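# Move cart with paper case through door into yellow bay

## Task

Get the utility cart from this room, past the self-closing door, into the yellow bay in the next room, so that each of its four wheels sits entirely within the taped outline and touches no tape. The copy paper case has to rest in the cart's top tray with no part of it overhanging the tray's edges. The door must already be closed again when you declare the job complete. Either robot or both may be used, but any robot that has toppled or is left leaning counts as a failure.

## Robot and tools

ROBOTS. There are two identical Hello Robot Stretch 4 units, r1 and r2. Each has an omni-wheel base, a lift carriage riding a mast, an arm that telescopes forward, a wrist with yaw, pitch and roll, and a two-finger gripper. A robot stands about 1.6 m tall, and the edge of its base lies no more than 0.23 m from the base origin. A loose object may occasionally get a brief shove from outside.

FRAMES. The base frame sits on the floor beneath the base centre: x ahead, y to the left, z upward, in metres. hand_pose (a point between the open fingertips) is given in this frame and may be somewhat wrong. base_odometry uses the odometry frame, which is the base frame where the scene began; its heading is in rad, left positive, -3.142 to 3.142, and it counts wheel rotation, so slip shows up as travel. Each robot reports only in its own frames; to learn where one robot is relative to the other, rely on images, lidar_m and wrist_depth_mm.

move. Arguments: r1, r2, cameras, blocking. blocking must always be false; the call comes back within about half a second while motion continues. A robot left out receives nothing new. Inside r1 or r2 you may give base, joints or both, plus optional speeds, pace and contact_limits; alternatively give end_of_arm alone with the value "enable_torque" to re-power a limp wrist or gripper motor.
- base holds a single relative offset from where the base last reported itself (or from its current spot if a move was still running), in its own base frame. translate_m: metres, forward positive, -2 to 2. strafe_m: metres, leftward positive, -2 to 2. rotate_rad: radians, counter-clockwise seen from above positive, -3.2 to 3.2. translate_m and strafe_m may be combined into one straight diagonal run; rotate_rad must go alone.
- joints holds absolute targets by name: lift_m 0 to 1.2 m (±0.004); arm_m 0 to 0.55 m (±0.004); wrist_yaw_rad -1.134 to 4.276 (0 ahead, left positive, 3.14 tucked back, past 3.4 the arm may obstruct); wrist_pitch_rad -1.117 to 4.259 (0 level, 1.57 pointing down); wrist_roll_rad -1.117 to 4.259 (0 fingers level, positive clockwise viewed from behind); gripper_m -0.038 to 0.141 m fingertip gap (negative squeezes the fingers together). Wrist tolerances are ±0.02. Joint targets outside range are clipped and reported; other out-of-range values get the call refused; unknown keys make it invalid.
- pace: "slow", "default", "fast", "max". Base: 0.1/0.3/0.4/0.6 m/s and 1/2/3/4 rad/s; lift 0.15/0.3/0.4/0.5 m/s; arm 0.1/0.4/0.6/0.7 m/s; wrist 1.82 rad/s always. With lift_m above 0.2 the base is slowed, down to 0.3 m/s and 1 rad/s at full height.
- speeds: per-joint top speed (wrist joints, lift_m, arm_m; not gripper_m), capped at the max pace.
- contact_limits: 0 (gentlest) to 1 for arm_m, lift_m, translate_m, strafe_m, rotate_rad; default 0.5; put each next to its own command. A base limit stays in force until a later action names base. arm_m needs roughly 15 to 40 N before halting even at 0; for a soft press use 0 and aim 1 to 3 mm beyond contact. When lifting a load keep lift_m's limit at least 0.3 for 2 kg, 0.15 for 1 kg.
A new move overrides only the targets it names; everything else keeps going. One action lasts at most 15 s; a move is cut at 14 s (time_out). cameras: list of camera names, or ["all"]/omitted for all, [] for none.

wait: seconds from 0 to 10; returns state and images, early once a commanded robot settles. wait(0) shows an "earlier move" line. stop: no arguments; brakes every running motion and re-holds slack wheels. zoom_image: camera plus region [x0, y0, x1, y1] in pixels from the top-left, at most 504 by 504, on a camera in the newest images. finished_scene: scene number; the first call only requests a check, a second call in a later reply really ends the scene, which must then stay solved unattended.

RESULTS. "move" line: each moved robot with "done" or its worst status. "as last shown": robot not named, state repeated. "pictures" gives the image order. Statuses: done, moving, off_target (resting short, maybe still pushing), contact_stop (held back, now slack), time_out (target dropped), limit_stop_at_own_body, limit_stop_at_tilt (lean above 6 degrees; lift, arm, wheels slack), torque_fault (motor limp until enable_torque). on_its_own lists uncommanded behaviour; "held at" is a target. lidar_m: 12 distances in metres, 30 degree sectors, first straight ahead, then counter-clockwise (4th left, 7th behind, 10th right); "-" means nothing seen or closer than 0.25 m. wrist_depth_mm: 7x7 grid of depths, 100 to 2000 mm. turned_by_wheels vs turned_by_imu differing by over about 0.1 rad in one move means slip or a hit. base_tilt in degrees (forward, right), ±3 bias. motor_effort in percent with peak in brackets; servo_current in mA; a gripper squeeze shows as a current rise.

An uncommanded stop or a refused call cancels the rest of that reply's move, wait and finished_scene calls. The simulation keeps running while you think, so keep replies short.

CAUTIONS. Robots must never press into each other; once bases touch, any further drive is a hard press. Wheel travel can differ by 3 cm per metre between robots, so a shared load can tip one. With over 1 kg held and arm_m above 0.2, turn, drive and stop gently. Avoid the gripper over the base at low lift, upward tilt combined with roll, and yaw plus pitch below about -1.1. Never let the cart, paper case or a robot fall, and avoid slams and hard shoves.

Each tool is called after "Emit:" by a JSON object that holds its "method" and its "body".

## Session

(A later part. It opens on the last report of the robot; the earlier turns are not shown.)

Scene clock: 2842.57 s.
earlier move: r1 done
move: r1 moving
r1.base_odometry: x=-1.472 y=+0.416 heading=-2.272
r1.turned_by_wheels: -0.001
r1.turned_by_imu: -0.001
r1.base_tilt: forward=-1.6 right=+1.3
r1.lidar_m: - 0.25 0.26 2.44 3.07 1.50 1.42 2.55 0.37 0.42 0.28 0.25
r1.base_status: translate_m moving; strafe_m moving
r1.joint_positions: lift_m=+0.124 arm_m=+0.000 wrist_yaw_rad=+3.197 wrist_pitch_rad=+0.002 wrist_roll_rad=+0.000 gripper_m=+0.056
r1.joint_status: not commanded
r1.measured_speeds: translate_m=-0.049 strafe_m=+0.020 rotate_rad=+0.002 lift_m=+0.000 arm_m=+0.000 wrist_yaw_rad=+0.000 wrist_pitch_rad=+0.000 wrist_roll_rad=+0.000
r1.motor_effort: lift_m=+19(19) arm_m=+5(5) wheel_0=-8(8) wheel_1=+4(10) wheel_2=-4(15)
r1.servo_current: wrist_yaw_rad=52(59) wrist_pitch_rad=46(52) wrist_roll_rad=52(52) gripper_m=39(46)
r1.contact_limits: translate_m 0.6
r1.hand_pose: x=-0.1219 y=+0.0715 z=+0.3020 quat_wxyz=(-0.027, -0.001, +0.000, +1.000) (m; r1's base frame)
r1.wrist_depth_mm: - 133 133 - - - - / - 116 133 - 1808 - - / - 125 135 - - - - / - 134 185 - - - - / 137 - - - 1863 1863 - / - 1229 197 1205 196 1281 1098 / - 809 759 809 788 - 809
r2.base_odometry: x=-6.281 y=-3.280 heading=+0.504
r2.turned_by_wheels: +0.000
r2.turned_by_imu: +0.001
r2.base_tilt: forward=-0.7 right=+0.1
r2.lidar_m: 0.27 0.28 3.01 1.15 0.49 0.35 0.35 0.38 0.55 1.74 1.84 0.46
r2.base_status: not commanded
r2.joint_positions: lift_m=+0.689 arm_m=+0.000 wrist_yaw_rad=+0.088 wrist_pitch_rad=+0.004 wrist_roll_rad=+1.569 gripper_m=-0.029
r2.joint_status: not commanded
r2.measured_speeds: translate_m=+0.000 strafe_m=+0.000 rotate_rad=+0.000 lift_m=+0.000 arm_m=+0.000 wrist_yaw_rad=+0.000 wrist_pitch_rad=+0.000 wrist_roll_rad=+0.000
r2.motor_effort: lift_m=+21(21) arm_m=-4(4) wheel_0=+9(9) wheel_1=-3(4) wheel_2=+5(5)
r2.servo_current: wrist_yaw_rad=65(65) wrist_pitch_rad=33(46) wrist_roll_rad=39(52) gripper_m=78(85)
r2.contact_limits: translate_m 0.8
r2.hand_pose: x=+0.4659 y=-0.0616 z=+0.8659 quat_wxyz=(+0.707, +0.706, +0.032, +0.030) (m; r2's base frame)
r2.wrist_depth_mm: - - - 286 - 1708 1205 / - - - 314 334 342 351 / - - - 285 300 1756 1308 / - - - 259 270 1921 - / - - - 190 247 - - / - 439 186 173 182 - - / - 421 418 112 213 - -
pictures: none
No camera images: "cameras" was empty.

Emit:
{"method": "move", "body": {"blocking": false, "cameras": [], "r1": {"base": {"translate_m": -0.056, "strafe_m": 0.023}, "pace": "slow", "contact_limits": {"translate_m": 0.6}}}}

Emit:
{"method": "wait", "body": {"seconds": 2, "cameras": ["r2_head_camera"]}}

Scene clock: 2848.27 s.
earlier move: r1 done
move: r1 moving
r1.base_odometry: x=-1.377 y=+0.466 heading=-2.273
r1.turned_by_wheels: -0.001
r1.turned_by_imu: -0.001
r1.base_tilt: forward=-1.6 right=+1.3
r1.lidar_m: - 0.25 0.35 2.47 2.98 1.40 1.34 2.50 0.36 0.38 0.25 0.25
r1.base_status: translate_m moving; strafe_m moving
r1.joint_positions: lift_m=+0.124 arm_m=+0.000 wrist_yaw_rad=+3.196 wrist_pitch_rad=+0.002 wrist_roll_rad=+0.000 gripper_m=+0.056
r1.joint_status: not commanded
r1.measured_speeds: translate_m=-0.053 strafe_m=+0.019 rotate_rad=-0.005 lift_m=+0.000 arm_m=+0.000 wrist_yaw_rad=+0.000 wrist_pitch_rad=+0.000 wrist_roll_rad=+0.000
r1.motor_effort: lift_m=+19(19) arm_m=+4(5) wheel_0=-5(6) wheel_1=-1(9) wheel_2=+4(19)
r1.servo_current: wrist_yaw_rad=46(65) wrist_pitch_rad=39(52) wrist_roll_rad=46(65) gripper_m=33(46)
r1.contact_limits: translate_m 0.6
r1.hand_pose: x=-0.1219 y=+0.0715 z=+0.3020 quat_wxyz=(-0.027, -0.001, +0.000, +1.000) (m; r1's base frame)
r1.wrist_depth_mm: - 133 133 - - - - / - 116 133 - - - - / - 125 135 - - - - / - 134 186 - - - - / 137 - - - 1921 1863 - / - 1229 196 1205 196 1255 1138 / - 809 759 809 798 - 809
r2.base_odometry: x=-6.281 y=-3.280 heading=+0.504
r2.turned_by_wheels: +0.000
r2.turned_by_imu: +0.001
r2.base_tilt: forward=-0.6 right=+0.0
r2.lidar_m: 0.30 0.30 3.02 1.12 0.49 0.36 0.33 0.38 0.56 1.73 1.83 0.47
r2.base_status: not commanded
r2.joint_positions: lift_m=+0.689 arm_m=+0.000 wrist_yaw_rad=+0.088 wrist_pitch_rad=+0.004 wrist_roll_rad=+1.569 gripper_m=-0.029
r2.joint_status: not commanded
r2.measured_speeds: translate_m=+0.000 strafe_m=+0.000 rotate_rad=+0.000 lift_m=+0.000 arm_m=+0.000 wrist_yaw_rad=+0.000 wrist_pitch_rad=+0.000 wrist_roll_rad=+0.000
r2.motor_effort: lift_m=+21(21) arm_m=-3(4) wheel_0=+9(9) wheel_1=-3(4) wheel_2=+4(5)
r2.servo_current: wrist_yaw_rad=65(65) wrist_pitch_rad=46(46) wrist_roll_rad=39(52) gripper_m=78(85)
r2.contact_limits: translate_m 0.8
r2.hand_pose: x=+0.4659 y=-0.0616 z=+0.8659 quat_wxyz=(+0.707, +0.706, +0.032, +0.030) (m; r2's base frame)
r2.wrist_depth_mm: - - - 286 - 1708 1205 / - - - 315 338 343 351 / - - - 286 301 1756 1308 / - - - 260 270 1863 - / - - - 191 248 - - / - 442 185 173 182 - - / - 418 418 112 213 - -
pictures: none
No camera images: "cameras" was empty.

Scene clock: 2849.57 s.
earlier move: r1 done
r1.base_odometry: x=-1.334 y=+0.488 heading=-2.273
r1.turned_by_wheels: +0.000
r1.turned_by_imu: +0.000
r1.base_tilt: forward=-1.6 right=+1.2
r1.lidar_m: 0.25 0.25 0.44 2.44 2.92 1.38 1.30 2.50 0.61 0.39 0.25 -
r1.base_status: done
r1.joint_positions: lift_m=+0.124 arm_m=+0.000 wrist_yaw_rad=+3.196 wrist_pitch_rad=+0.002 wrist_roll_rad=+0.000 gripper_m=+0.056
r1.joint_status: not commanded
r1.measured_speeds: translate_m=+0.000 strafe_m=+0.000 rotate_rad=+0.000 lift_m=+0.000 arm_m=+0.000 wrist_yaw_rad=+0.000 wrist_pitch_rad=+0.000 wrist_roll_rad=+0.000
r1.motor_effort: lift_m=+19(19) arm_m=+4(5) wheel_0=-4(8) wheel_1=-3(9) wheel_2=+2(19)
r1.servo_current: wrist_yaw_rad=46(72) wrist_pitch_rad=39(52) wrist_roll_rad=39(65) gripper_m=39(46)
r1.contact_limits: translate_m 0.6
r1.hand_pose: x=-0.1219 y=+0.0715 z=+0.3020 quat_wxyz=(-0.027, -0.001, +0.000, +1.000) (m; r1's base frame)
r1.wrist_depth_mm: - 133 133 - 1576 - - / - 116 133 - - - - / - 125 135 - - - - / - 134 186 - - - - / 137 - - - 1863 1863 - / - 1229 197 1205 195 1255 1205 / - 809 759 809 798 - 798
r2.base_odometry: x=-6.281 y=-3.280 heading=+0.504
r2.turned_by_wheels: +0.000
r2.turned_by_imu: +0.000
r2.base_tilt: forward=-0.7 right=+0.1
r2.lidar_m: 0.28 0.29 3.03 1.13 0.49 0.34 0.35 0.38 0.58 1.73 1.82 0.45
r2.base_status: not commanded
r2.joint_positions: lift_m=+0.689 arm_m=+0.000 wrist_yaw_rad=+0.088 wrist_pitch_rad=+0.004 wrist_roll_rad=+1.569 gripper_m=-0.029
r2.joint_status: not commanded
r2.measured_speeds: translate_m=+0.000 strafe_m=+0.000 rotate_rad=+0.000 lift_m=+0.000 arm_m=+0.000 wrist_yaw_rad=+0.000 wrist_pitch_rad=+0.000 wrist_roll_rad=+0.000
r2.motor_effort: lift_m=+21(21) arm_m=-3(4) wheel_0=+9(9) wheel_1=-3(4) wheel_2=+5(5)
r2.servo_current: wrist_yaw_rad=59(72) wrist_pitch_rad=46(52) wrist_roll_rad=52(59) gripper_m=85(85)
r2.contact_limits: translate_m 0.8
r2.hand_pose: x=+0.4659 y=-0.0616 z=+0.8659 quat_wxyz=(+0.707, +0.706, +0.032, +0.030) (m; r2's base frame)
r2.wrist_depth_mm: - - - 286 - 1756 1229 / - - - 314 334 345 349 / - - - 286 301 1756 1255 / - - - 260 270 1921 - / - - - 190 247 - - / - 442 186 174 182 - - / - 421 418 112 213 - -
wait: 1.30 of 2 s (r1 has come to rest)
pictures: r2_head_camera
Images, in order (width x height): r2_head_camera 420x560.

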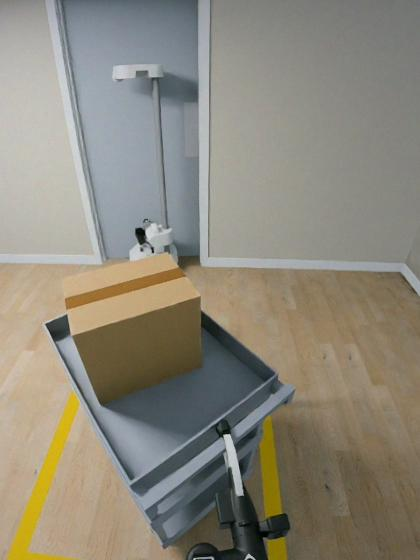

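Emit:
{"method": "move", "body": {"blocking": false, "cameras": [], "r1": {"base": {"translate_m": -0.056, "strafe_m": 0.023}, "pace": "slow", "contact_limits": {"translate_m": 0.6}}}}

Emit:
{"method": "wait", "body": {"seconds": 2.5, "cameras": []}}

Emit:
{"method": "move", "body": {"blocking": false, "cameras": [], "r1": {"base": {"translate_m": -0.111, "strafe_m": 0.046}, "pace": "slow"}}}

Scene clock: 2862.17 s.
move: r1 moving
r1.base_odometry: x=-1.322 y=+0.494 heading=-2.273
r1.turned_by_wheels: +0.000
r1.turned_by_imu: +0.000
r1.base_tilt: forward=-1.6 right=+1.3
r1.lidar_m: 0.25 0.25 0.46 2.46 2.90 1.38 1.28 2.50 0.62 0.31 0.25 -
r1.base_status: translate_m moving; strafe_m moving
r1.joint_positions: lift_m=+0.124 arm_m=+0.000 wrist_yaw_rad=+3.196 wrist_pitch_rad=+0.002 wrist_roll_rad=+0.000 gripper_m=+0.056
r1.joint_status: not commanded
r1.measured_speeds: translate_m=-0.048 strafe_m=+0.020 rotate_rad=+0.000 lift_m=+0.000 arm_m=+0.000 wrist_yaw_rad=+0.000 wrist_pitch_rad=+0.000 wrist_roll_rad=+0.000
r1.motor_effort: lift_m=+19(19) arm_m=+4(4) wheel_0=-3(14) wheel_1=-3(5) wheel_2=+4(13)
r1.servo_current: wrist_yaw_rad=59(59) wrist_pitch_rad=39(46) wrist_roll_rad=39(59) gripper_m=39(46)
r1.contact_limits: translate_m 0.6
r1.hand_pose: x=-0.1219 y=+0.0715 z=+0.3020 quat_wxyz=(-0.027, -0.001, +0.000, +1.000) (m; r1's base frame)
r1.wrist_depth_mm: - 133 133 - 1661 - - / - 117 133 - - - - / - 125 136 - - - - / - 134 186 - - - - / 137 - - - 1921 1921 - / - 1255 197 1205 195 1255 1205 / - 809 759 798 788 - 809
r2.base_odometry: x=-6.281 y=-3.280 heading=+0.504
r2.turned_by_wheels: +0.000
r2.turned_by_imu: +0.000
r2.base_tilt: forward=-0.7 right=+0.1
r2.lidar_m: 0.30 0.27 3.01 1.14 0.48 0.35 0.34 0.39 0.55 1.73 1.82 0.48
r2.base_status: not commanded
r2.joint_positions: lift_m=+0.689 arm_m=+0.000 wrist_yaw_rad=+0.088 wrist_pitch_rad=+0.004 wrist_roll_rad=+1.569 gripper_m=-0.029
r2.joint_status: not commanded
r2.measured_speeds: translate_m=+0.000 strafe_m=+0.000 rotate_rad=+0.000 lift_m=+0.000 arm_m=+0.000 wrist_yaw_rad=+0.000 wrist_pitch_rad=+0.000 wrist_roll_rad=+0.000
r2.motor_effort: lift_m=+21(21) arm_m=-4(4) wheel_0=+9(9) wheel_1=-3(3) wheel_2=+5(5)
r2.servo_current: wrist_yaw_rad=59(72) wrist_pitch_rad=39(46) wrist_roll_rad=39(52) gripper_m=78(85)
r2.contact_limits: translate_m 0.8
r2.hand_pose: x=+0.4659 y=-0.0616 z=+0.8659 quat_wxyz=(+0.707, +0.706, +0.032, +0.030) (m; r2's base frame)
r2.wrist_depth_mm: - - - 285 - 1756 1182 / - - - 310 338 345 349 / - - - 285 301 1808 1281 / - - - 260 270 1921 - / - - - 190 248 - - / - 445 186 173 182 - - / - 418 415 112 213 - -
pictures: none
No camera images: "cameras" was empty.

Scene clock: 2863.43 s.
earlier move: r1 done
r1.base_odometry: x=-1.281 y=+0.516 heading=-2.273
r1.turned_by_wheels: +0.000
r1.turned_by_imu: +0.000
r1.base_tilt: forward=-1.5 right=+1.2
r1.lidar_m: 0.25 0.26 0.51 2.45 2.88 1.33 1.25 2.48 1.03 0.37 0.25 -
r1.base_status: done
r1.joint_positions: lift_m=+0.124 arm_m=+0.000 wrist_yaw_rad=+3.196 wrist_pitch_rad=+0.002 wrist_roll_rad=+0.000 gripper_m=+0.056
r1.joint_status: not commanded
r1.measured_speeds: translate_m=+0.000 strafe_m=+0.000 rotate_rad=+0.000 lift_m=+0.000 arm_m=+0.000 wrist_yaw_rad=+0.000 wrist_pitch_rad=+0.000 wrist_roll_rad=+0.000
r1.motor_effort: lift_m=+19(19) arm_m=+4(4) wheel_0=-2(14) wheel_1=-4(5) wheel_2=+2(13)
r1.servo_current: wrist_yaw_rad=39(65) wrist_pitch_rad=52(52) wrist_roll_rad=26(72) gripper_m=46(46)
r1.contact_limits: translate_m 0.6
r1.hand_pose: x=-0.1219 y=+0.0715 z=+0.3020 quat_wxyz=(-0.027, -0.001, +0.000, +1.000) (m; r1's base frame)
r1.wrist_depth_mm: - 133 133 - 1537 - - / - 116 133 - - - - / - 125 136 - - - - / - 134 186 - - - - / 137 - - - 1661 1808 - / - 1229 196 1205 195 1255 1229 / - 809 759 809 788 - 768
r2.base_odometry: x=-6.281 y=-3.280 heading=+0.504
r2.turned_by_wheels: +0.000
r2.turned_by_imu: +0.000
r2.base_tilt: forward=-0.7 right=+0.1
r2.lidar_m: 0.29 0.27 3.03 1.12 0.47 0.35 0.32 0.38 0.57 1.72 1.84 0.45
r2.base_status: not commanded
r2.joint_positions: lift_m=+0.689 arm_m=+0.000 wrist_yaw_rad=+0.088 wrist_pitch_rad=+0.004 wrist_roll_rad=+1.569 gripper_m=-0.029
r2.joint_status: not commanded
r2.measured_speeds: translate_m=+0.000 strafe_m=+0.000 rotate_rad=+0.000 lift_m=+0.000 arm_m=+0.000 wrist_yaw_rad=+0.000 wrist_pitch_rad=+0.000 wrist_roll_rad=+0.000
r2.motor_effort: lift_m=+21(21) arm_m=-3(4) wheel_0=+9(9) wheel_1=-3(4) wheel_2=+5(5)
r2.servo_current: wrist_yaw_rad=52(72) wrist_pitch_rad=39(52) wrist_roll_rad=33(59) gripper_m=78(91)
r2.contact_limits: translate_m 0.8
r2.hand_pose: x=+0.4659 y=-0.0616 z=+0.8659 quat_wxyz=(+0.707, +0.706, +0.032, +0.030) (m; r2's base frame)
r2.wrist_depth_mm: - - - 287 - 1808 1160 / - - - 314 332 343 349 / - - - 285 303 1808 1281 / - - - 260 270 1921 - / - - - 190 248 - - / - 445 186 173 182 - - / - 421 418 112 213 - -
wait: 1.27 of 2.5 s (r1 has come to rest)
pictures: none
No camera images: "cameras" was empty.

Scene clock: 2863.93 s.
move: r1 moving
r1.base_odometry: x=-1.269 y=+0.522 heading=-2.274
r1.turned_by_wheels: +0.000
r1.turned_by_imu: +0.000
r1.base_tilt: forward=-1.6 right=+1.3
r1.lidar_m: 0.25 0.25 0.48 2.43 2.83 1.33 1.22 2.47 1.08 0.35 0.25 0.25
r1.base_status: translate_m moving; strafe_m moving
r1.joint_positions: lift_m=+0.124 arm_m=+0.000 wrist_yaw_rad=+3.196 wrist_pitch_rad=+0.002 wrist_roll_rad=+0.000 gripper_m=+0.056
r1.joint_status: not commanded
r1.measured_speeds: translate_m=-0.049 strafe_m=+0.020 rotate_rad=+0.003 lift_m=+0.000 arm_m=+0.000 wrist_yaw_rad=+0.000 wrist_pitch_rad=+0.000 wrist_roll_rad=+0.000
r1.motor_effort: lift_m=+19(19) arm_m=+4(4) wheel_0=-6(8) wheel_1=-3(5) wheel_2=+5(6)
r1.servo_current: wrist_yaw_rad=39(65) wrist_pitch_rad=39(46) wrist_roll_rad=65(65) gripper_m=46(46)
r1.hand_pose: x=-0.1219 y=+0.0715 z=+0.3020 quat_wxyz=(-0.027, -0.001, +0.000, +1.000) (m; r1's base frame)
r1.wrist_depth_mm: - 133 133 - 1537 - - / - 117 133 - - - - / - 125 135 - - - - / - 134 186 - - - - / 138 - - - 1661 1808 - / - 1229 197 1205 196 1160 1205 / - 820 759 798 798 - 759
r2.base_odometry: x=-6.281 y=-3.280 heading=+0.504
r2.turned_by_wheels: +0.000
r2.turned_by_imu: +0.000
r2.base_tilt: forward=-0.7 right=+0.1
r2.lidar_m: 0.30 0.27 3.00 1.14 0.50 0.32 0.34 0.39 0.59 1.72 1.85 0.46
r2.base_status: not commanded
r2.joint_positions: lift_m=+0.689 arm_m=+0.000 wrist_yaw_rad=+0.088 wrist_pitch_rad=+0.004 wrist_roll_rad=+1.569 gripper_m=-0.029
r2.joint_status: not commanded
r2.measured_speeds: translate_m=+0.000 strafe_m=+0.000 rotate_rad=+0.000 lift_m=+0.000 arm_m=+0.000 wrist_yaw_rad=+0.000 wrist_pitch_rad=+0.000 wrist_roll_rad=+0.000
r2.motor_effort: lift_m=+21(21) arm_m=-3(4) wheel_0=+9(9) wheel_1=-3(4) wheel_2=+5(5)
r2.servo_current: wrist_yaw_rad=52(65) wrist_pitch_rad=46(52) wrist_roll_rad=52(52) gripper_m=72(85)
r2.contact_limits: translate_m 0.8
r2.hand_pose: x=+0.4659 y=-0.0616 z=+0.8659 quat_wxyz=(+0.707, +0.706, +0.032, +0.030) (m; r2's base frame)
r2.wrist_depth_mm: - - - 286 - 1708 1205 / - - - 310 336 345 349 / - - - 283 300 1756 1281 / - - - 262 267 1921 - / - - - 190 248 - - / - 445 186 173 182 - - / - 418 418 112 213 - -
pictures: none
No camera images: "cameras" was empty.

Emit:
{"method": "move", "body": {"blocking": false, "cameras": [], "r1": {"base": {"rotate_rad": 2.9}}}}

Emit:
{"method": "wait", "body": {"seconds": 4, "cameras": ["r1_head_camera"]}}

Scene clock: 2869.13 s.
earlier move: r1 done
move: r1 moving
r1.base_odometry: x=-1.174 y=+0.571 heading=-2.021
r1.turned_by_wheels: +0.253
r1.turned_by_imu: +0.254
r1.base_tilt: forward=-1.6 right=+1.3
r1.lidar_m: 0.35 0.55 2.27 2.65 2.54 1.10 1.60 2.35 0.67 0.42 0.31 0.29
r1.base_status: rotate_rad moving
r1.joint_positions: lift_m=+0.124 arm_m=+0.000 wrist_yaw_rad=+3.196 wrist_pitch_rad=+0.002 wrist_roll_rad=+0.000 gripper_m=+0.056
r1.joint_status: not commanded
r1.measured_speeds: translate_m=+0.000 strafe_m=+0.000 rotate_rad=+0.970 lift_m=+0.000 arm_m=+0.000 wrist_yaw_rad=+0.000 wrist_pitch_rad=+0.000 wrist_roll_rad=+0.000
r1.motor_effort: lift_m=+19(19) arm_m=+4(4) wheel_0=-8(9) wheel_1=-5(9) wheel_2=-6(7)
r1.servo_current: wrist_yaw_rad=33(72) wrist_pitch_rad=46(46) wrist_roll_rad=59(59) gripper_m=46(46)
r1.hand_pose: x=-0.1219 y=+0.0715 z=+0.3020 quat_wxyz=(-0.027, -0.001, +0.000, +1.000) (m; r1's base frame)
r1.wrist_depth_mm: - 133 133 - - - - / - 117 133 - - - - / - 126 136 - - - - / - 134 187 - - - - / 137 - - - - 1537 1576 / - 1205 196 1205 195 1182 1118 / - 809 759 798 788 - 809
r2.base_odometry: x=-6.281 y=-3.280 heading=+0.504
r2.turned_by_wheels: +0.000
r2.turned_by_imu: +0.001
r2.base_tilt: forward=-0.7 right=+0.0
r2.lidar_m: 0.29 0.27 3.02 1.16 0.50 0.35 0.33 0.38 0.56 1.74 1.85 0.48
r2.base_status: not commanded
r2.joint_positions: lift_m=+0.689 arm_m=+0.000 wrist_yaw_rad=+0.088 wrist_pitch_rad=+0.004 wrist_roll_rad=+1.569 gripper_m=-0.029
r2.joint_status: not commanded
r2.measured_speeds: translate_m=+0.000 strafe_m=+0.000 rotate_rad=+0.000 lift_m=+0.000 arm_m=+0.000 wrist_yaw_rad=+0.000 wrist_pitch_rad=+0.000 wrist_roll_rad=+0.000
r2.motor_effort: lift_m=+21(21) arm_m=-3(4) wheel_0=+9(9) wheel_1=-3(4) wheel_2=+5(5)
r2.servo_current: wrist_yaw_rad=59(65) wrist_pitch_rad=46(52) wrist_roll_rad=39(59) gripper_m=78(85)
r2.contact_limits: translate_m 0.8
r2.hand_pose: x=+0.4659 y=-0.0616 z=+0.8659 quat_wxyz=(+0.707, +0.706, +0.032, +0.030) (m; r2's base frame)
r2.wrist_depth_mm: - - - 287 - 1708 1182 / - - - 314 336 343 347 / - - - 286 301 1756 1281 / - - - 260 271 1921 - / - - - 190 248 - - / - 445 186 173 182 - - / - 418 418 112 213 - -
pictures: none
No camera images: "cameras" was empty.

Scene clock: 2871.37 s.
earlier move: r1 done
r1.base_odometry: x=-1.174 y=+0.571 heading=+0.626
r1.turned_by_wheels: +2.647
r1.turned_by_imu: +2.661
r1.base_tilt: forward=-1.6 right=+1.3
r1.lidar_m: 1.10 1.61 2.31 0.62 0.39 0.31 0.31 0.35 0.58 2.42 2.69 2.54
r1.base_status: done
r1.joint_positions: lift_m=+0.124 arm_m=+0.000 wrist_yaw_rad=+3.196 wrist_pitch_rad=+0.002 wrist_roll_rad=+0.000 gripper_m=+0.056
r1.joint_status: not commanded
r1.measured_speeds: translate_m=+0.000 strafe_m=+0.000 rotate_rad=+0.000 lift_m=+0.000 arm_m=+0.000 wrist_yaw_rad=+0.000 wrist_pitch_rad=+0.000 wrist_roll_rad=+0.000
r1.motor_effort: lift_m=+19(19) arm_m=+4(4) wheel_0=-3(10) wheel_1=-1(9) wheel_2=+0(9)
r1.servo_current: wrist_yaw_rad=39(72) wrist_pitch_rad=39(52) wrist_roll_rad=46(72) gripper_m=46(52)
r1.hand_pose: x=-0.1218 y=+0.0716 z=+0.3020 quat_wxyz=(-0.027, -0.001, +0.000, +1.000) (m; r1's base frame)
r1.wrist_depth_mm: - 135 449 439 418 404 392 / - 135 146 439 418 404 394 / - 132 172 439 424 404 392 / 110 136 220 442 424 407 392 / 492 480 459 442 424 407 394 / 500 484 195 442 197 410 394 / 500 480 455 167 424 404 397
r2.base_odometry: x=-6.281 y=-3.280 heading=+0.504
r2.turned_by_wheels: +0.000
r2.turned_by_imu: +0.000
r2.base_tilt: forward=-0.7 right=+0.1
r2.lidar_m: 0.29 0.29 3.03 1.12 0.48 0.34 0.34 0.37 0.56 1.75 1.83 0.47
r2.base_status: not commanded
r2.joint_positions: lift_m=+0.689 arm_m=+0.000 wrist_yaw_rad=+0.088 wrist_pitch_rad=+0.004 wrist_roll_rad=+1.569 gripper_m=-0.029
r2.joint_status: not commanded
r2.measured_speeds: translate_m=+0.000 strafe_m=+0.000 rotate_rad=+0.000 lift_m=+0.000 arm_m=+0.000 wrist_yaw_rad=+0.000 wrist_pitch_rad=+0.000 wrist_roll_rad=+0.000
r2.motor_effort: lift_m=+21(21) arm_m=-3(4) wheel_0=+9(9) wheel_1=-3(4) wheel_2=+4(5)
r2.servo_current: wrist_yaw_rad=59(72) wrist_pitch_rad=33(52) wrist_roll_rad=39(59) gripper_m=78(85)
r2.contact_limits: translate_m 0.8
r2.hand_pose: x=+0.4659 y=-0.0616 z=+0.8659 quat_wxyz=(+0.707, +0.706, +0.032, +0.030) (m; r2's base frame)
r2.wrist_depth_mm: - - - 285 - 1708 1182 / - - - 315 336 345 351 / - - - 283 301 1808 1255 / - - - 260 271 1921 - / - - - 190 248 - - / - 442 187 174 182 - - / - 418 415 112 213 - -
wait: 2.23 of 4 s (r1 has come to rest)
pictures: r1_head_camera
Images, in order (width x height): r1_head_camera 420x560.

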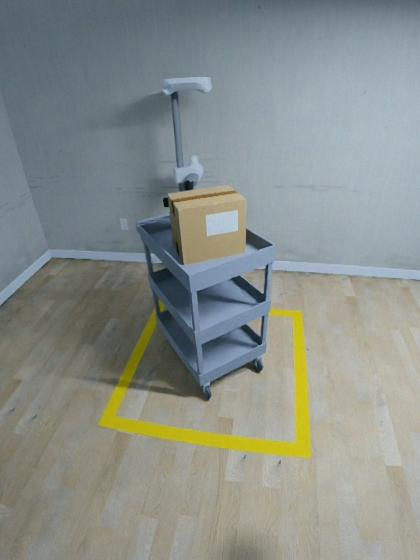

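Emit:
{"method": "zoom_image", "body": {"camera": "r1_head_camera", "region": [90, 270, 330, 470]}}

Scaled by 2.100 from the camera's 420x560 image, which has a finer 600x800 frame.

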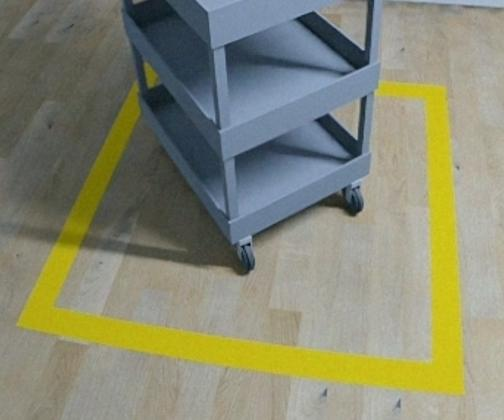

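Emit:
{"method": "move", "body": {"blocking": false, "cameras": [], "r2": {"base": {"translate_m": 0.112, "strafe_m": 0.085}, "pace": "slow", "contact_limits": {"translate_m": 0.8}}}}

Emit:
{"method": "wait", "body": {"seconds": 4, "cameras": ["r1_head_camera"]}}

Emit:
{"method": "zoom_image", "body": {"camera": "r1_head_camera", "region": [90, 270, 330, 470]}}

Scene clock: 2915.50 s.
move: r2 moving
r1.base_odometry: x=-1.174 y=+0.571 heading=+0.626
r1.turned_by_wheels: +0.000
r1.turned_by_imu: +0.000
r1.base_tilt: forward=-1.6 right=+1.3
r1.lidar_m: 1.11 1.59 2.33 0.64 0.40 0.31 0.30 0.30 0.56 2.42 2.67 2.55
r1.base_status: not commanded
r1.joint_positions: lift_m=+0.124 arm_m=+0.000 wrist_yaw_rad=+3.196 wrist_pitch_rad=+0.002 wrist_roll_rad=+0.000 gripper_m=+0.056
r1.joint_status: not commanded
r1.measured_speeds: translate_m=+0.000 strafe_m=+0.000 rotate_rad=+0.000 lift_m=+0.000 arm_m=+0.000 wrist_yaw_rad=+0.000 wrist_pitch_rad=+0.000 wrist_roll_rad=+0.000
r1.motor_effort: lift_m=+19(19) arm_m=+4(4) wheel_0=-3(3) wheel_1=-1(1) wheel_2=+0(0)
r1.servo_current: wrist_yaw_rad=46(52) wrist_pitch_rad=46(46) wrist_roll_rad=52(59) gripper_m=33(46)
r1.hand_pose: x=-0.1218 y=+0.0716 z=+0.3020 quat_wxyz=(-0.027, -0.001, +0.000, +1.000) (m; r1's base frame)
r1.wrist_depth_mm: - 135 449 439 421 404 392 / - 135 146 442 421 404 392 / - 132 173 439 424 404 394 / 110 136 220 439 421 407 394 / 492 477 459 439 421 410 394 / 496 484 195 442 197 410 397 / 500 484 455 167 427 404 399
r2.base_odometry: x=-6.276 y=-3.269 heading=+0.503
r2.turned_by_wheels: -0.001
r2.turned_by_imu: +0.000
r2.base_tilt: forward=-0.7 right=+0.1
r2.lidar_m: 0.27 0.26 2.99 1.18 0.50 0.36 0.34 0.39 0.60 1.74 1.83 0.48
r2.base_status: translate_m moving; strafe_m moving
r2.joint_positions: lift_m=+0.689 arm_m=+0.000 wrist_yaw_rad=+0.080 wrist_pitch_rad=+0.004 wrist_roll_rad=+1.569 gripper_m=-0.029
r2.joint_status: not commanded
r2.measured_speeds: translate_m=+0.042 strafe_m=+0.032 rotate_rad=-0.005 lift_m=+0.000 arm_m=+0.000 wrist_yaw_rad=-0.025 wrist_pitch_rad=+0.000 wrist_roll_rad=+0.000
r2.motor_effort: lift_m=+21(21) arm_m=-3(4) wheel_0=-3(11) wheel_1=+9(10) wheel_2=-13(13)
r2.servo_current: wrist_yaw_rad=46(65) wrist_pitch_rad=46(46) wrist_roll_rad=52(65) gripper_m=85(85)
r2.contact_limits: translate_m 0.8
r2.hand_pose: x=+0.4654 y=-0.0640 z=+0.8659 quat_wxyz=(+0.707, +0.706, +0.030, +0.027) (m; r2's base frame)
r2.wrist_depth_mm: - - - 291 - 1708 1205 / - - - 309 342 347 349 / - - - 289 306 1808 1308 / - - - 263 272 1921 - / - - - 190 247 - - / - 442 186 172 182 - - / - 418 415 112 211 - -
pictures: none
No camera images: "cameras" was empty.

Scene clock: 2917.60 s.
earlier move: r2 done
r1.base_odometry: x=-1.174 y=+0.571 heading=+0.626
r1.turned_by_wheels: +0.000
r1.turned_by_imu: +0.000
r1.base_tilt: forward=-1.5 right=+1.3
r1.lidar_m: 1.01 1.58 2.32 0.67 0.39 0.28 0.30 0.33 0.58 2.43 2.68 2.56
r1.base_status: not commanded
r1.joint_positions: lift_m=+0.124 arm_m=+0.000 wrist_yaw_rad=+3.196 wrist_pitch_rad=+0.002 wrist_roll_rad=+0.000 gripper_m=+0.056
r1.joint_status: not commanded
r1.measured_speeds: translate_m=+0.000 strafe_m=+0.000 rotate_rad=+0.000 lift_m=+0.000 arm_m=+0.000 wrist_yaw_rad=+0.000 wrist_pitch_rad=+0.000 wrist_roll_rad=+0.000
r1.motor_effort: lift_m=+19(19) arm_m=+4(4) wheel_0=-2(3) wheel_1=-1(1) wheel_2=+0(0)
r1.servo_current: wrist_yaw_rad=59(65) wrist_pitch_rad=46(46) wrist_roll_rad=39(72) gripper_m=46(52)
r1.hand_pose: x=-0.1218 y=+0.0716 z=+0.3020 quat_wxyz=(-0.027, -0.001, +0.000, +1.000) (m; r1's base frame)
r1.wrist_depth_mm: - 135 449 436 418 402 394 / - 135 146 436 421 402 392 / - 132 173 439 424 404 392 / 110 136 220 442 424 407 394 / 492 480 459 439 424 407 394 / 500 480 195 442 197 410 394 / 500 484 455 167 424 407 397
r2.base_odometry: x=-6.224 y=-3.152 heading=+0.503
r2.turned_by_wheels: +0.000
r2.turned_by_imu: -0.001
r2.base_tilt: forward=-0.7 right=+0.1
r2.lidar_m: 0.28 0.27 2.93 1.43 0.61 0.45 0.42 0.46 0.70 1.83 1.92 0.47
r2.base_status: done
r2.joint_positions: lift_m=+0.689 arm_m=+0.000 wrist_yaw_rad=+0.073 wrist_pitch_rad=+0.004 wrist_roll_rad=+1.569 gripper_m=-0.029
r2.joint_status: not commanded
r2.measured_speeds: translate_m=+0.000 strafe_m=+0.000 rotate_rad=+0.000 lift_m=+0.000 arm_m=+0.000 wrist_yaw_rad=+0.000 wrist_pitch_rad=+0.000 wrist_roll_rad=+0.000
r2.motor_effort: lift_m=+21(21) arm_m=-3(4) wheel_0=-9(16) wheel_1=+3(10) wheel_2=-9(17)
r2.servo_current: wrist_yaw_rad=65(65) wrist_pitch_rad=39(46) wrist_roll_rad=46(65) gripper_m=85(85)
r2.contact_limits: translate_m 0.8
r2.hand_pose: x=+0.4649 y=-0.0662 z=+0.8659 quat_wxyz=(+0.707, +0.706, +0.027, +0.025) (m; r2's base frame)
r2.wrist_depth_mm: - - - 287 - 1756 1182 / - - - 314 347 349 351 / - - - 289 307 1708 1281 / - - - 260 271 1756 - / - - - 185 248 - - / - 445 184 169 181 - - / - 418 415 112 211 - -
wait: 2.10 of 4 s (r2 has come to rest)
pictures: r1_head_camera
Images, in order (width x height): r1_head_camera 420x560.

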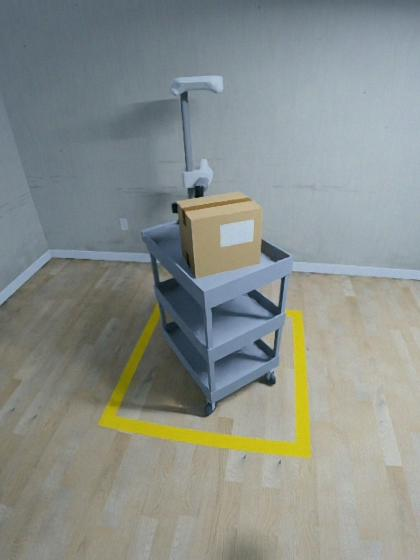

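Scaled by 2.100 from the camera's 420x560 image, which has a finer 600x800 frame.

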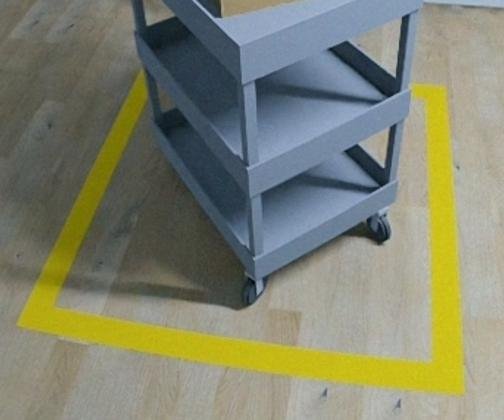

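Emit:
{"method": "move", "body": {"blocking": false, "cameras": [], "r2": {"joints": {"gripper_m": 0.08}}}}

Emit:
{"method": "wait", "body": {"seconds": 2, "cameras": []}}

Emit:
{"method": "move", "body": {"blocking": false, "cameras": ["r2_head_camera"], "r2": {"base": {"translate_m": -0.1}, "pace": "slow", "contact_limits": {"translate_m": 0.3}}}}

Scene clock: 2930.77 s.
move: r2 moving
r1.base_odometry: x=-1.174 y=+0.571 heading=+0.626
r1.turned_by_wheels: +0.000
r1.turned_by_imu: +0.000
r1.base_tilt: forward=-1.6 right=+1.3
r1.lidar_m: 1.01 1.58 2.33 0.64 0.39 0.30 0.28 0.34 0.56 2.44 2.69 2.55
r1.base_status: not commanded
r1.joint_positions: lift_m=+0.124 arm_m=+0.000 wrist_yaw_rad=+3.196 wrist_pitch_rad=+0.002 wrist_roll_rad=+0.000 gripper_m=+0.056
r1.joint_status: not commanded
r1.measured_speeds: translate_m=+0.000 strafe_m=+0.000 rotate_rad=+0.000 lift_m=+0.000 arm_m=+0.000 wrist_yaw_rad=+0.000 wrist_pitch_rad=+0.000 wrist_roll_rad=+0.000
r1.motor_effort: lift_m=+19(19) arm_m=+4(4) wheel_0=-3(3) wheel_1=-1(2) wheel_2=+0(0)
r1.servo_current: wrist_yaw_rad=39(59) wrist_pitch_rad=46(46) wrist_roll_rad=52(59) gripper_m=39(46)
r1.hand_pose: x=-0.1218 y=+0.0716 z=+0.3020 quat_wxyz=(-0.027, -0.001, +0.000, +1.000) (m; r1's base frame)
r1.wrist_depth_mm: - 135 449 436 418 404 392 / - 135 145 436 421 404 389 / - 132 173 436 424 407 394 / 110 136 220 442 421 407 394 / 496 477 459 436 424 407 394 / 496 480 195 442 197 410 394 / 500 480 455 167 424 404 397
r2.base_odometry: x=-6.224 y=-3.152 heading=+0.503
r2.turned_by_wheels: +0.000
r2.turned_by_imu: +0.001
r2.base_tilt: forward=-0.6 right=+0.1
r2.lidar_m: 0.28 0.27 2.91 1.45 0.62 0.48 0.45 0.48 0.73 1.83 1.88 0.48
r2.base_status: not commanded
r2.joint_positions: lift_m=+0.689 arm_m=+0.000 wrist_yaw_rad=+0.073 wrist_pitch_rad=+0.004 wrist_roll_rad=+1.569 gripper_m=-0.003
r2.joint_status: gripper_m moving
r2.measured_speeds: translate_m=+0.000 strafe_m=+0.000 rotate_rad=+0.000 lift_m=+0.000 arm_m=+0.000 wrist_yaw_rad=+0.000 wrist_pitch_rad=+0.000 wrist_roll_rad=+0.000
r2.motor_effort: lift_m=+21(21) arm_m=-3(4) wheel_0=-9(9) wheel_1=+3(3) wheel_2=-9(10)
r2.servo_current: wrist_yaw_rad=52(65) wrist_pitch_rad=46(52) wrist_roll_rad=46(65) gripper_m=72(91)
r2.contact_limits: translate_m 0.8
r2.hand_pose: x=+0.4649 y=-0.0662 z=+0.8659 quat_wxyz=(+0.707, +0.706, +0.027, +0.025) (m; r2's base frame)
r2.wrist_depth_mm: - - - 297 - 1708 1182 / - - - 325 351 355 355 / - - - 300 314 1808 1255 / - - - 271 276 1863 - / - - - 192 252 - - / - 445 188 173 183 - - / - 418 - 112 211 - -
pictures: none
No camera images: "cameras" was empty.

Scene clock: 2932.03 s.
earlier move: r2 done
r1.base_odometry: x=-1.174 y=+0.571 heading=+0.626
r1.turned_by_wheels: +0.000
r1.turned_by_imu: +0.000
r1.base_tilt: forward=-1.6 right=+1.3
r1.lidar_m: 0.97 1.63 2.30 0.66 0.39 0.30 0.30 0.35 0.55 2.41 2.67 2.56
r1.base_status: not commanded
r1.joint_positions: lift_m=+0.124 arm_m=+0.000 wrist_yaw_rad=+3.196 wrist_pitch_rad=+0.002 wrist_roll_rad=+0.000 gripper_m=+0.056
r1.joint_status: not commanded
r1.measured_speeds: translate_m=+0.000 strafe_m=+0.000 rotate_rad=+0.000 lift_m=+0.000 arm_m=+0.000 wrist_yaw_rad=+0.000 wrist_pitch_rad=+0.000 wrist_roll_rad=+0.000
r1.motor_effort: lift_m=+19(19) arm_m=+4(4) wheel_0=-3(3) wheel_1=-1(2) wheel_2=+0(0)
r1.servo_current: wrist_yaw_rad=46(59) wrist_pitch_rad=39(46) wrist_roll_rad=33(65) gripper_m=46(46)
r1.hand_pose: x=-0.1218 y=+0.0716 z=+0.3020 quat_wxyz=(-0.027, -0.001, +0.000, +1.000) (m; r1's base frame)
r1.wrist_depth_mm: - 135 449 436 421 402 392 / - 135 146 442 421 404 392 / - 132 173 439 424 404 392 / 110 136 220 442 424 407 394 / 496 480 459 439 424 407 397 / 496 484 195 442 197 410 394 / 500 484 455 167 424 404 399
r2.base_odometry: x=-6.224 y=-3.152 heading=+0.503
r2.turned_by_wheels: +0.000
r2.turned_by_imu: +0.000
r2.base_tilt: forward=-0.6 right=+0.1
r2.lidar_m: 0.30 0.27 2.89 1.44 0.61 0.45 0.45 0.50 0.73 1.84 1.89 0.49
r2.base_status: not commanded
r2.joint_positions: lift_m=+0.689 arm_m=+0.000 wrist_yaw_rad=+0.073 wrist_pitch_rad=+0.004 wrist_roll_rad=+1.569 gripper_m=+0.080
r2.joint_status: all done
r2.measured_speeds: translate_m=+0.000 strafe_m=+0.000 rotate_rad=+0.000 lift_m=+0.000 arm_m=+0.000 wrist_yaw_rad=+0.000 wrist_pitch_rad=+0.000 wrist_roll_rad=+0.000
r2.motor_effort: lift_m=+21(21) arm_m=-3(4) wheel_0=-7(9) wheel_1=+3(3) wheel_2=-9(10)
r2.servo_current: wrist_yaw_rad=46(78) wrist_pitch_rad=39(52) wrist_roll_rad=52(65) gripper_m=46(124)
r2.contact_limits: translate_m 0.8
r2.hand_pose: x=+0.4649 y=-0.0662 z=+0.8659 quat_wxyz=(+0.707, +0.706, +0.027, +0.025) (m; r2's base frame)
r2.wrist_depth_mm: - - - 294 - 1661 1182 / - - - 334 355 357 359 / - - - 297 317 1756 1308 / - - - 274 279 1808 - / - - - 200 254 - - / - 452 191 177 189 - - / - 427 - 112 212 - -
wait: 1.27 of 2 s (r2 has come to rest)
pictures: none
No camera images: "cameras" was empty.

Scene clock: 2932.53 s.
move: r2 moving
r1.base_odometry: x=-1.174 y=+0.571 heading=+0.626
r1.turned_by_wheels: +0.000
r1.turned_by_imu: +0.000
r1.base_tilt: forward=-1.6 right=+1.3
r1.lidar_m: 0.97 1.58 2.31 0.65 0.40 0.30 0.30 0.36 0.55 2.43 2.71 2.55
r1.base_status: not commanded
r1.joint_positions: lift_m=+0.124 arm_m=+0.000 wrist_yaw_rad=+3.196 wrist_pitch_rad=+0.002 wrist_roll_rad=+0.000 gripper_m=+0.056
r1.joint_status: not commanded
r1.measured_speeds: translate_m=+0.000 strafe_m=+0.000 rotate_rad=+0.000 lift_m=+0.000 arm_m=+0.000 wrist_yaw_rad=+0.000 wrist_pitch_rad=+0.000 wrist_roll_rad=+0.000
r1.motor_effort: lift_m=+19(19) arm_m=+4(4) wheel_0=-3(3) wheel_1=-1(1) wheel_2=+0(0)
r1.servo_current: wrist_yaw_rad=46(59) wrist_pitch_rad=39(46) wrist_roll_rad=46(52) gripper_m=52(52)
r1.hand_pose: x=-0.1218 y=+0.0716 z=+0.3020 quat_wxyz=(-0.027, -0.001, +0.000, +1.000) (m; r1's base frame)
r1.wrist_depth_mm: - 135 452 436 421 402 392 / - 135 146 439 421 404 392 / - 132 172 439 421 407 394 / 110 136 220 436 421 407 394 / 492 477 459 442 424 407 394 / 496 480 195 442 198 410 397 / 500 484 459 167 421 407 399
r2.base_odometry: x=-6.235 y=-3.158 heading=+0.503
r2.turned_by_wheels: +0.000
r2.turned_by_imu: +0.000
r2.base_tilt: forward=-0.7 right=+0.1
r2.lidar_m: 0.30 0.27 2.92 1.43 0.57 0.43 0.43 0.49 0.70 1.82 1.93 0.47
r2.base_status: translate_m moving
r2.joint_positions: lift_m=+0.689 arm_m=+0.000 wrist_yaw_rad=+0.075 wrist_pitch_rad=+0.003 wrist_roll_rad=+1.569 gripper_m=+0.080
r2.joint_status: not commanded
r2.measured_speeds: translate_m=-0.048 strafe_m=+0.000 rotate_rad=+0.006 lift_m=+0.000 arm_m=+0.000 wrist_yaw_rad=+0.050 wrist_pitch_rad=+0.000 wrist_roll_rad=+0.000
r2.motor_effort: lift_m=+19(21) arm_m=-4(4) wheel_0=-7(11) wheel_1=-5(7) wheel_2=+7(7)
r2.servo_current: wrist_yaw_rad=52(59) wrist_pitch_rad=46(46) wrist_roll_rad=39(59) gripper_m=52(59)
r2.contact_limits: translate_m 0.3
r2.hand_pose: x=+0.4650 y=-0.0655 z=+0.8662 quat_wxyz=(+0.707, +0.706, +0.028, +0.025) (m; r2's base frame)
r2.wrist_depth_mm: - - - 303 - 1708 1229 / - - - 279 362 368 364 / - - - 304 324 1756 1397 / - - - 223 285 1983 - / - - - 200 259 - - / - - 199 182 198 - - / - 439 436 112 224 - -
pictures: r2_head_camera
Images, in order (width x height): r2_head_camera 420x560.

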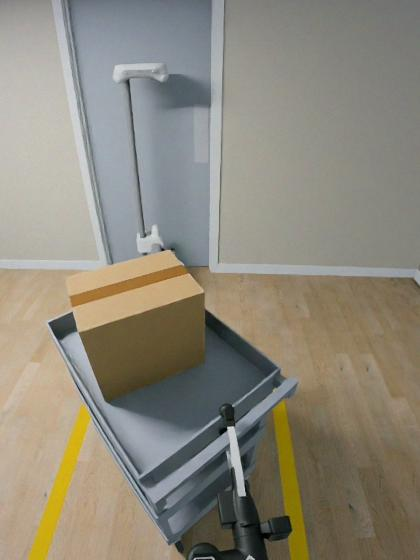

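Emit:
{"method": "finished_scene", "body": {"scene": 2}}

This call ended nothing. Check each condition of the task against the scene as it is now, look again where you are not sure, and mend what is not met. Then call finished_scene again.

Emit:
{"method": "finished_scene", "body": {"scene": 2}}

The scene is finished: the task was done.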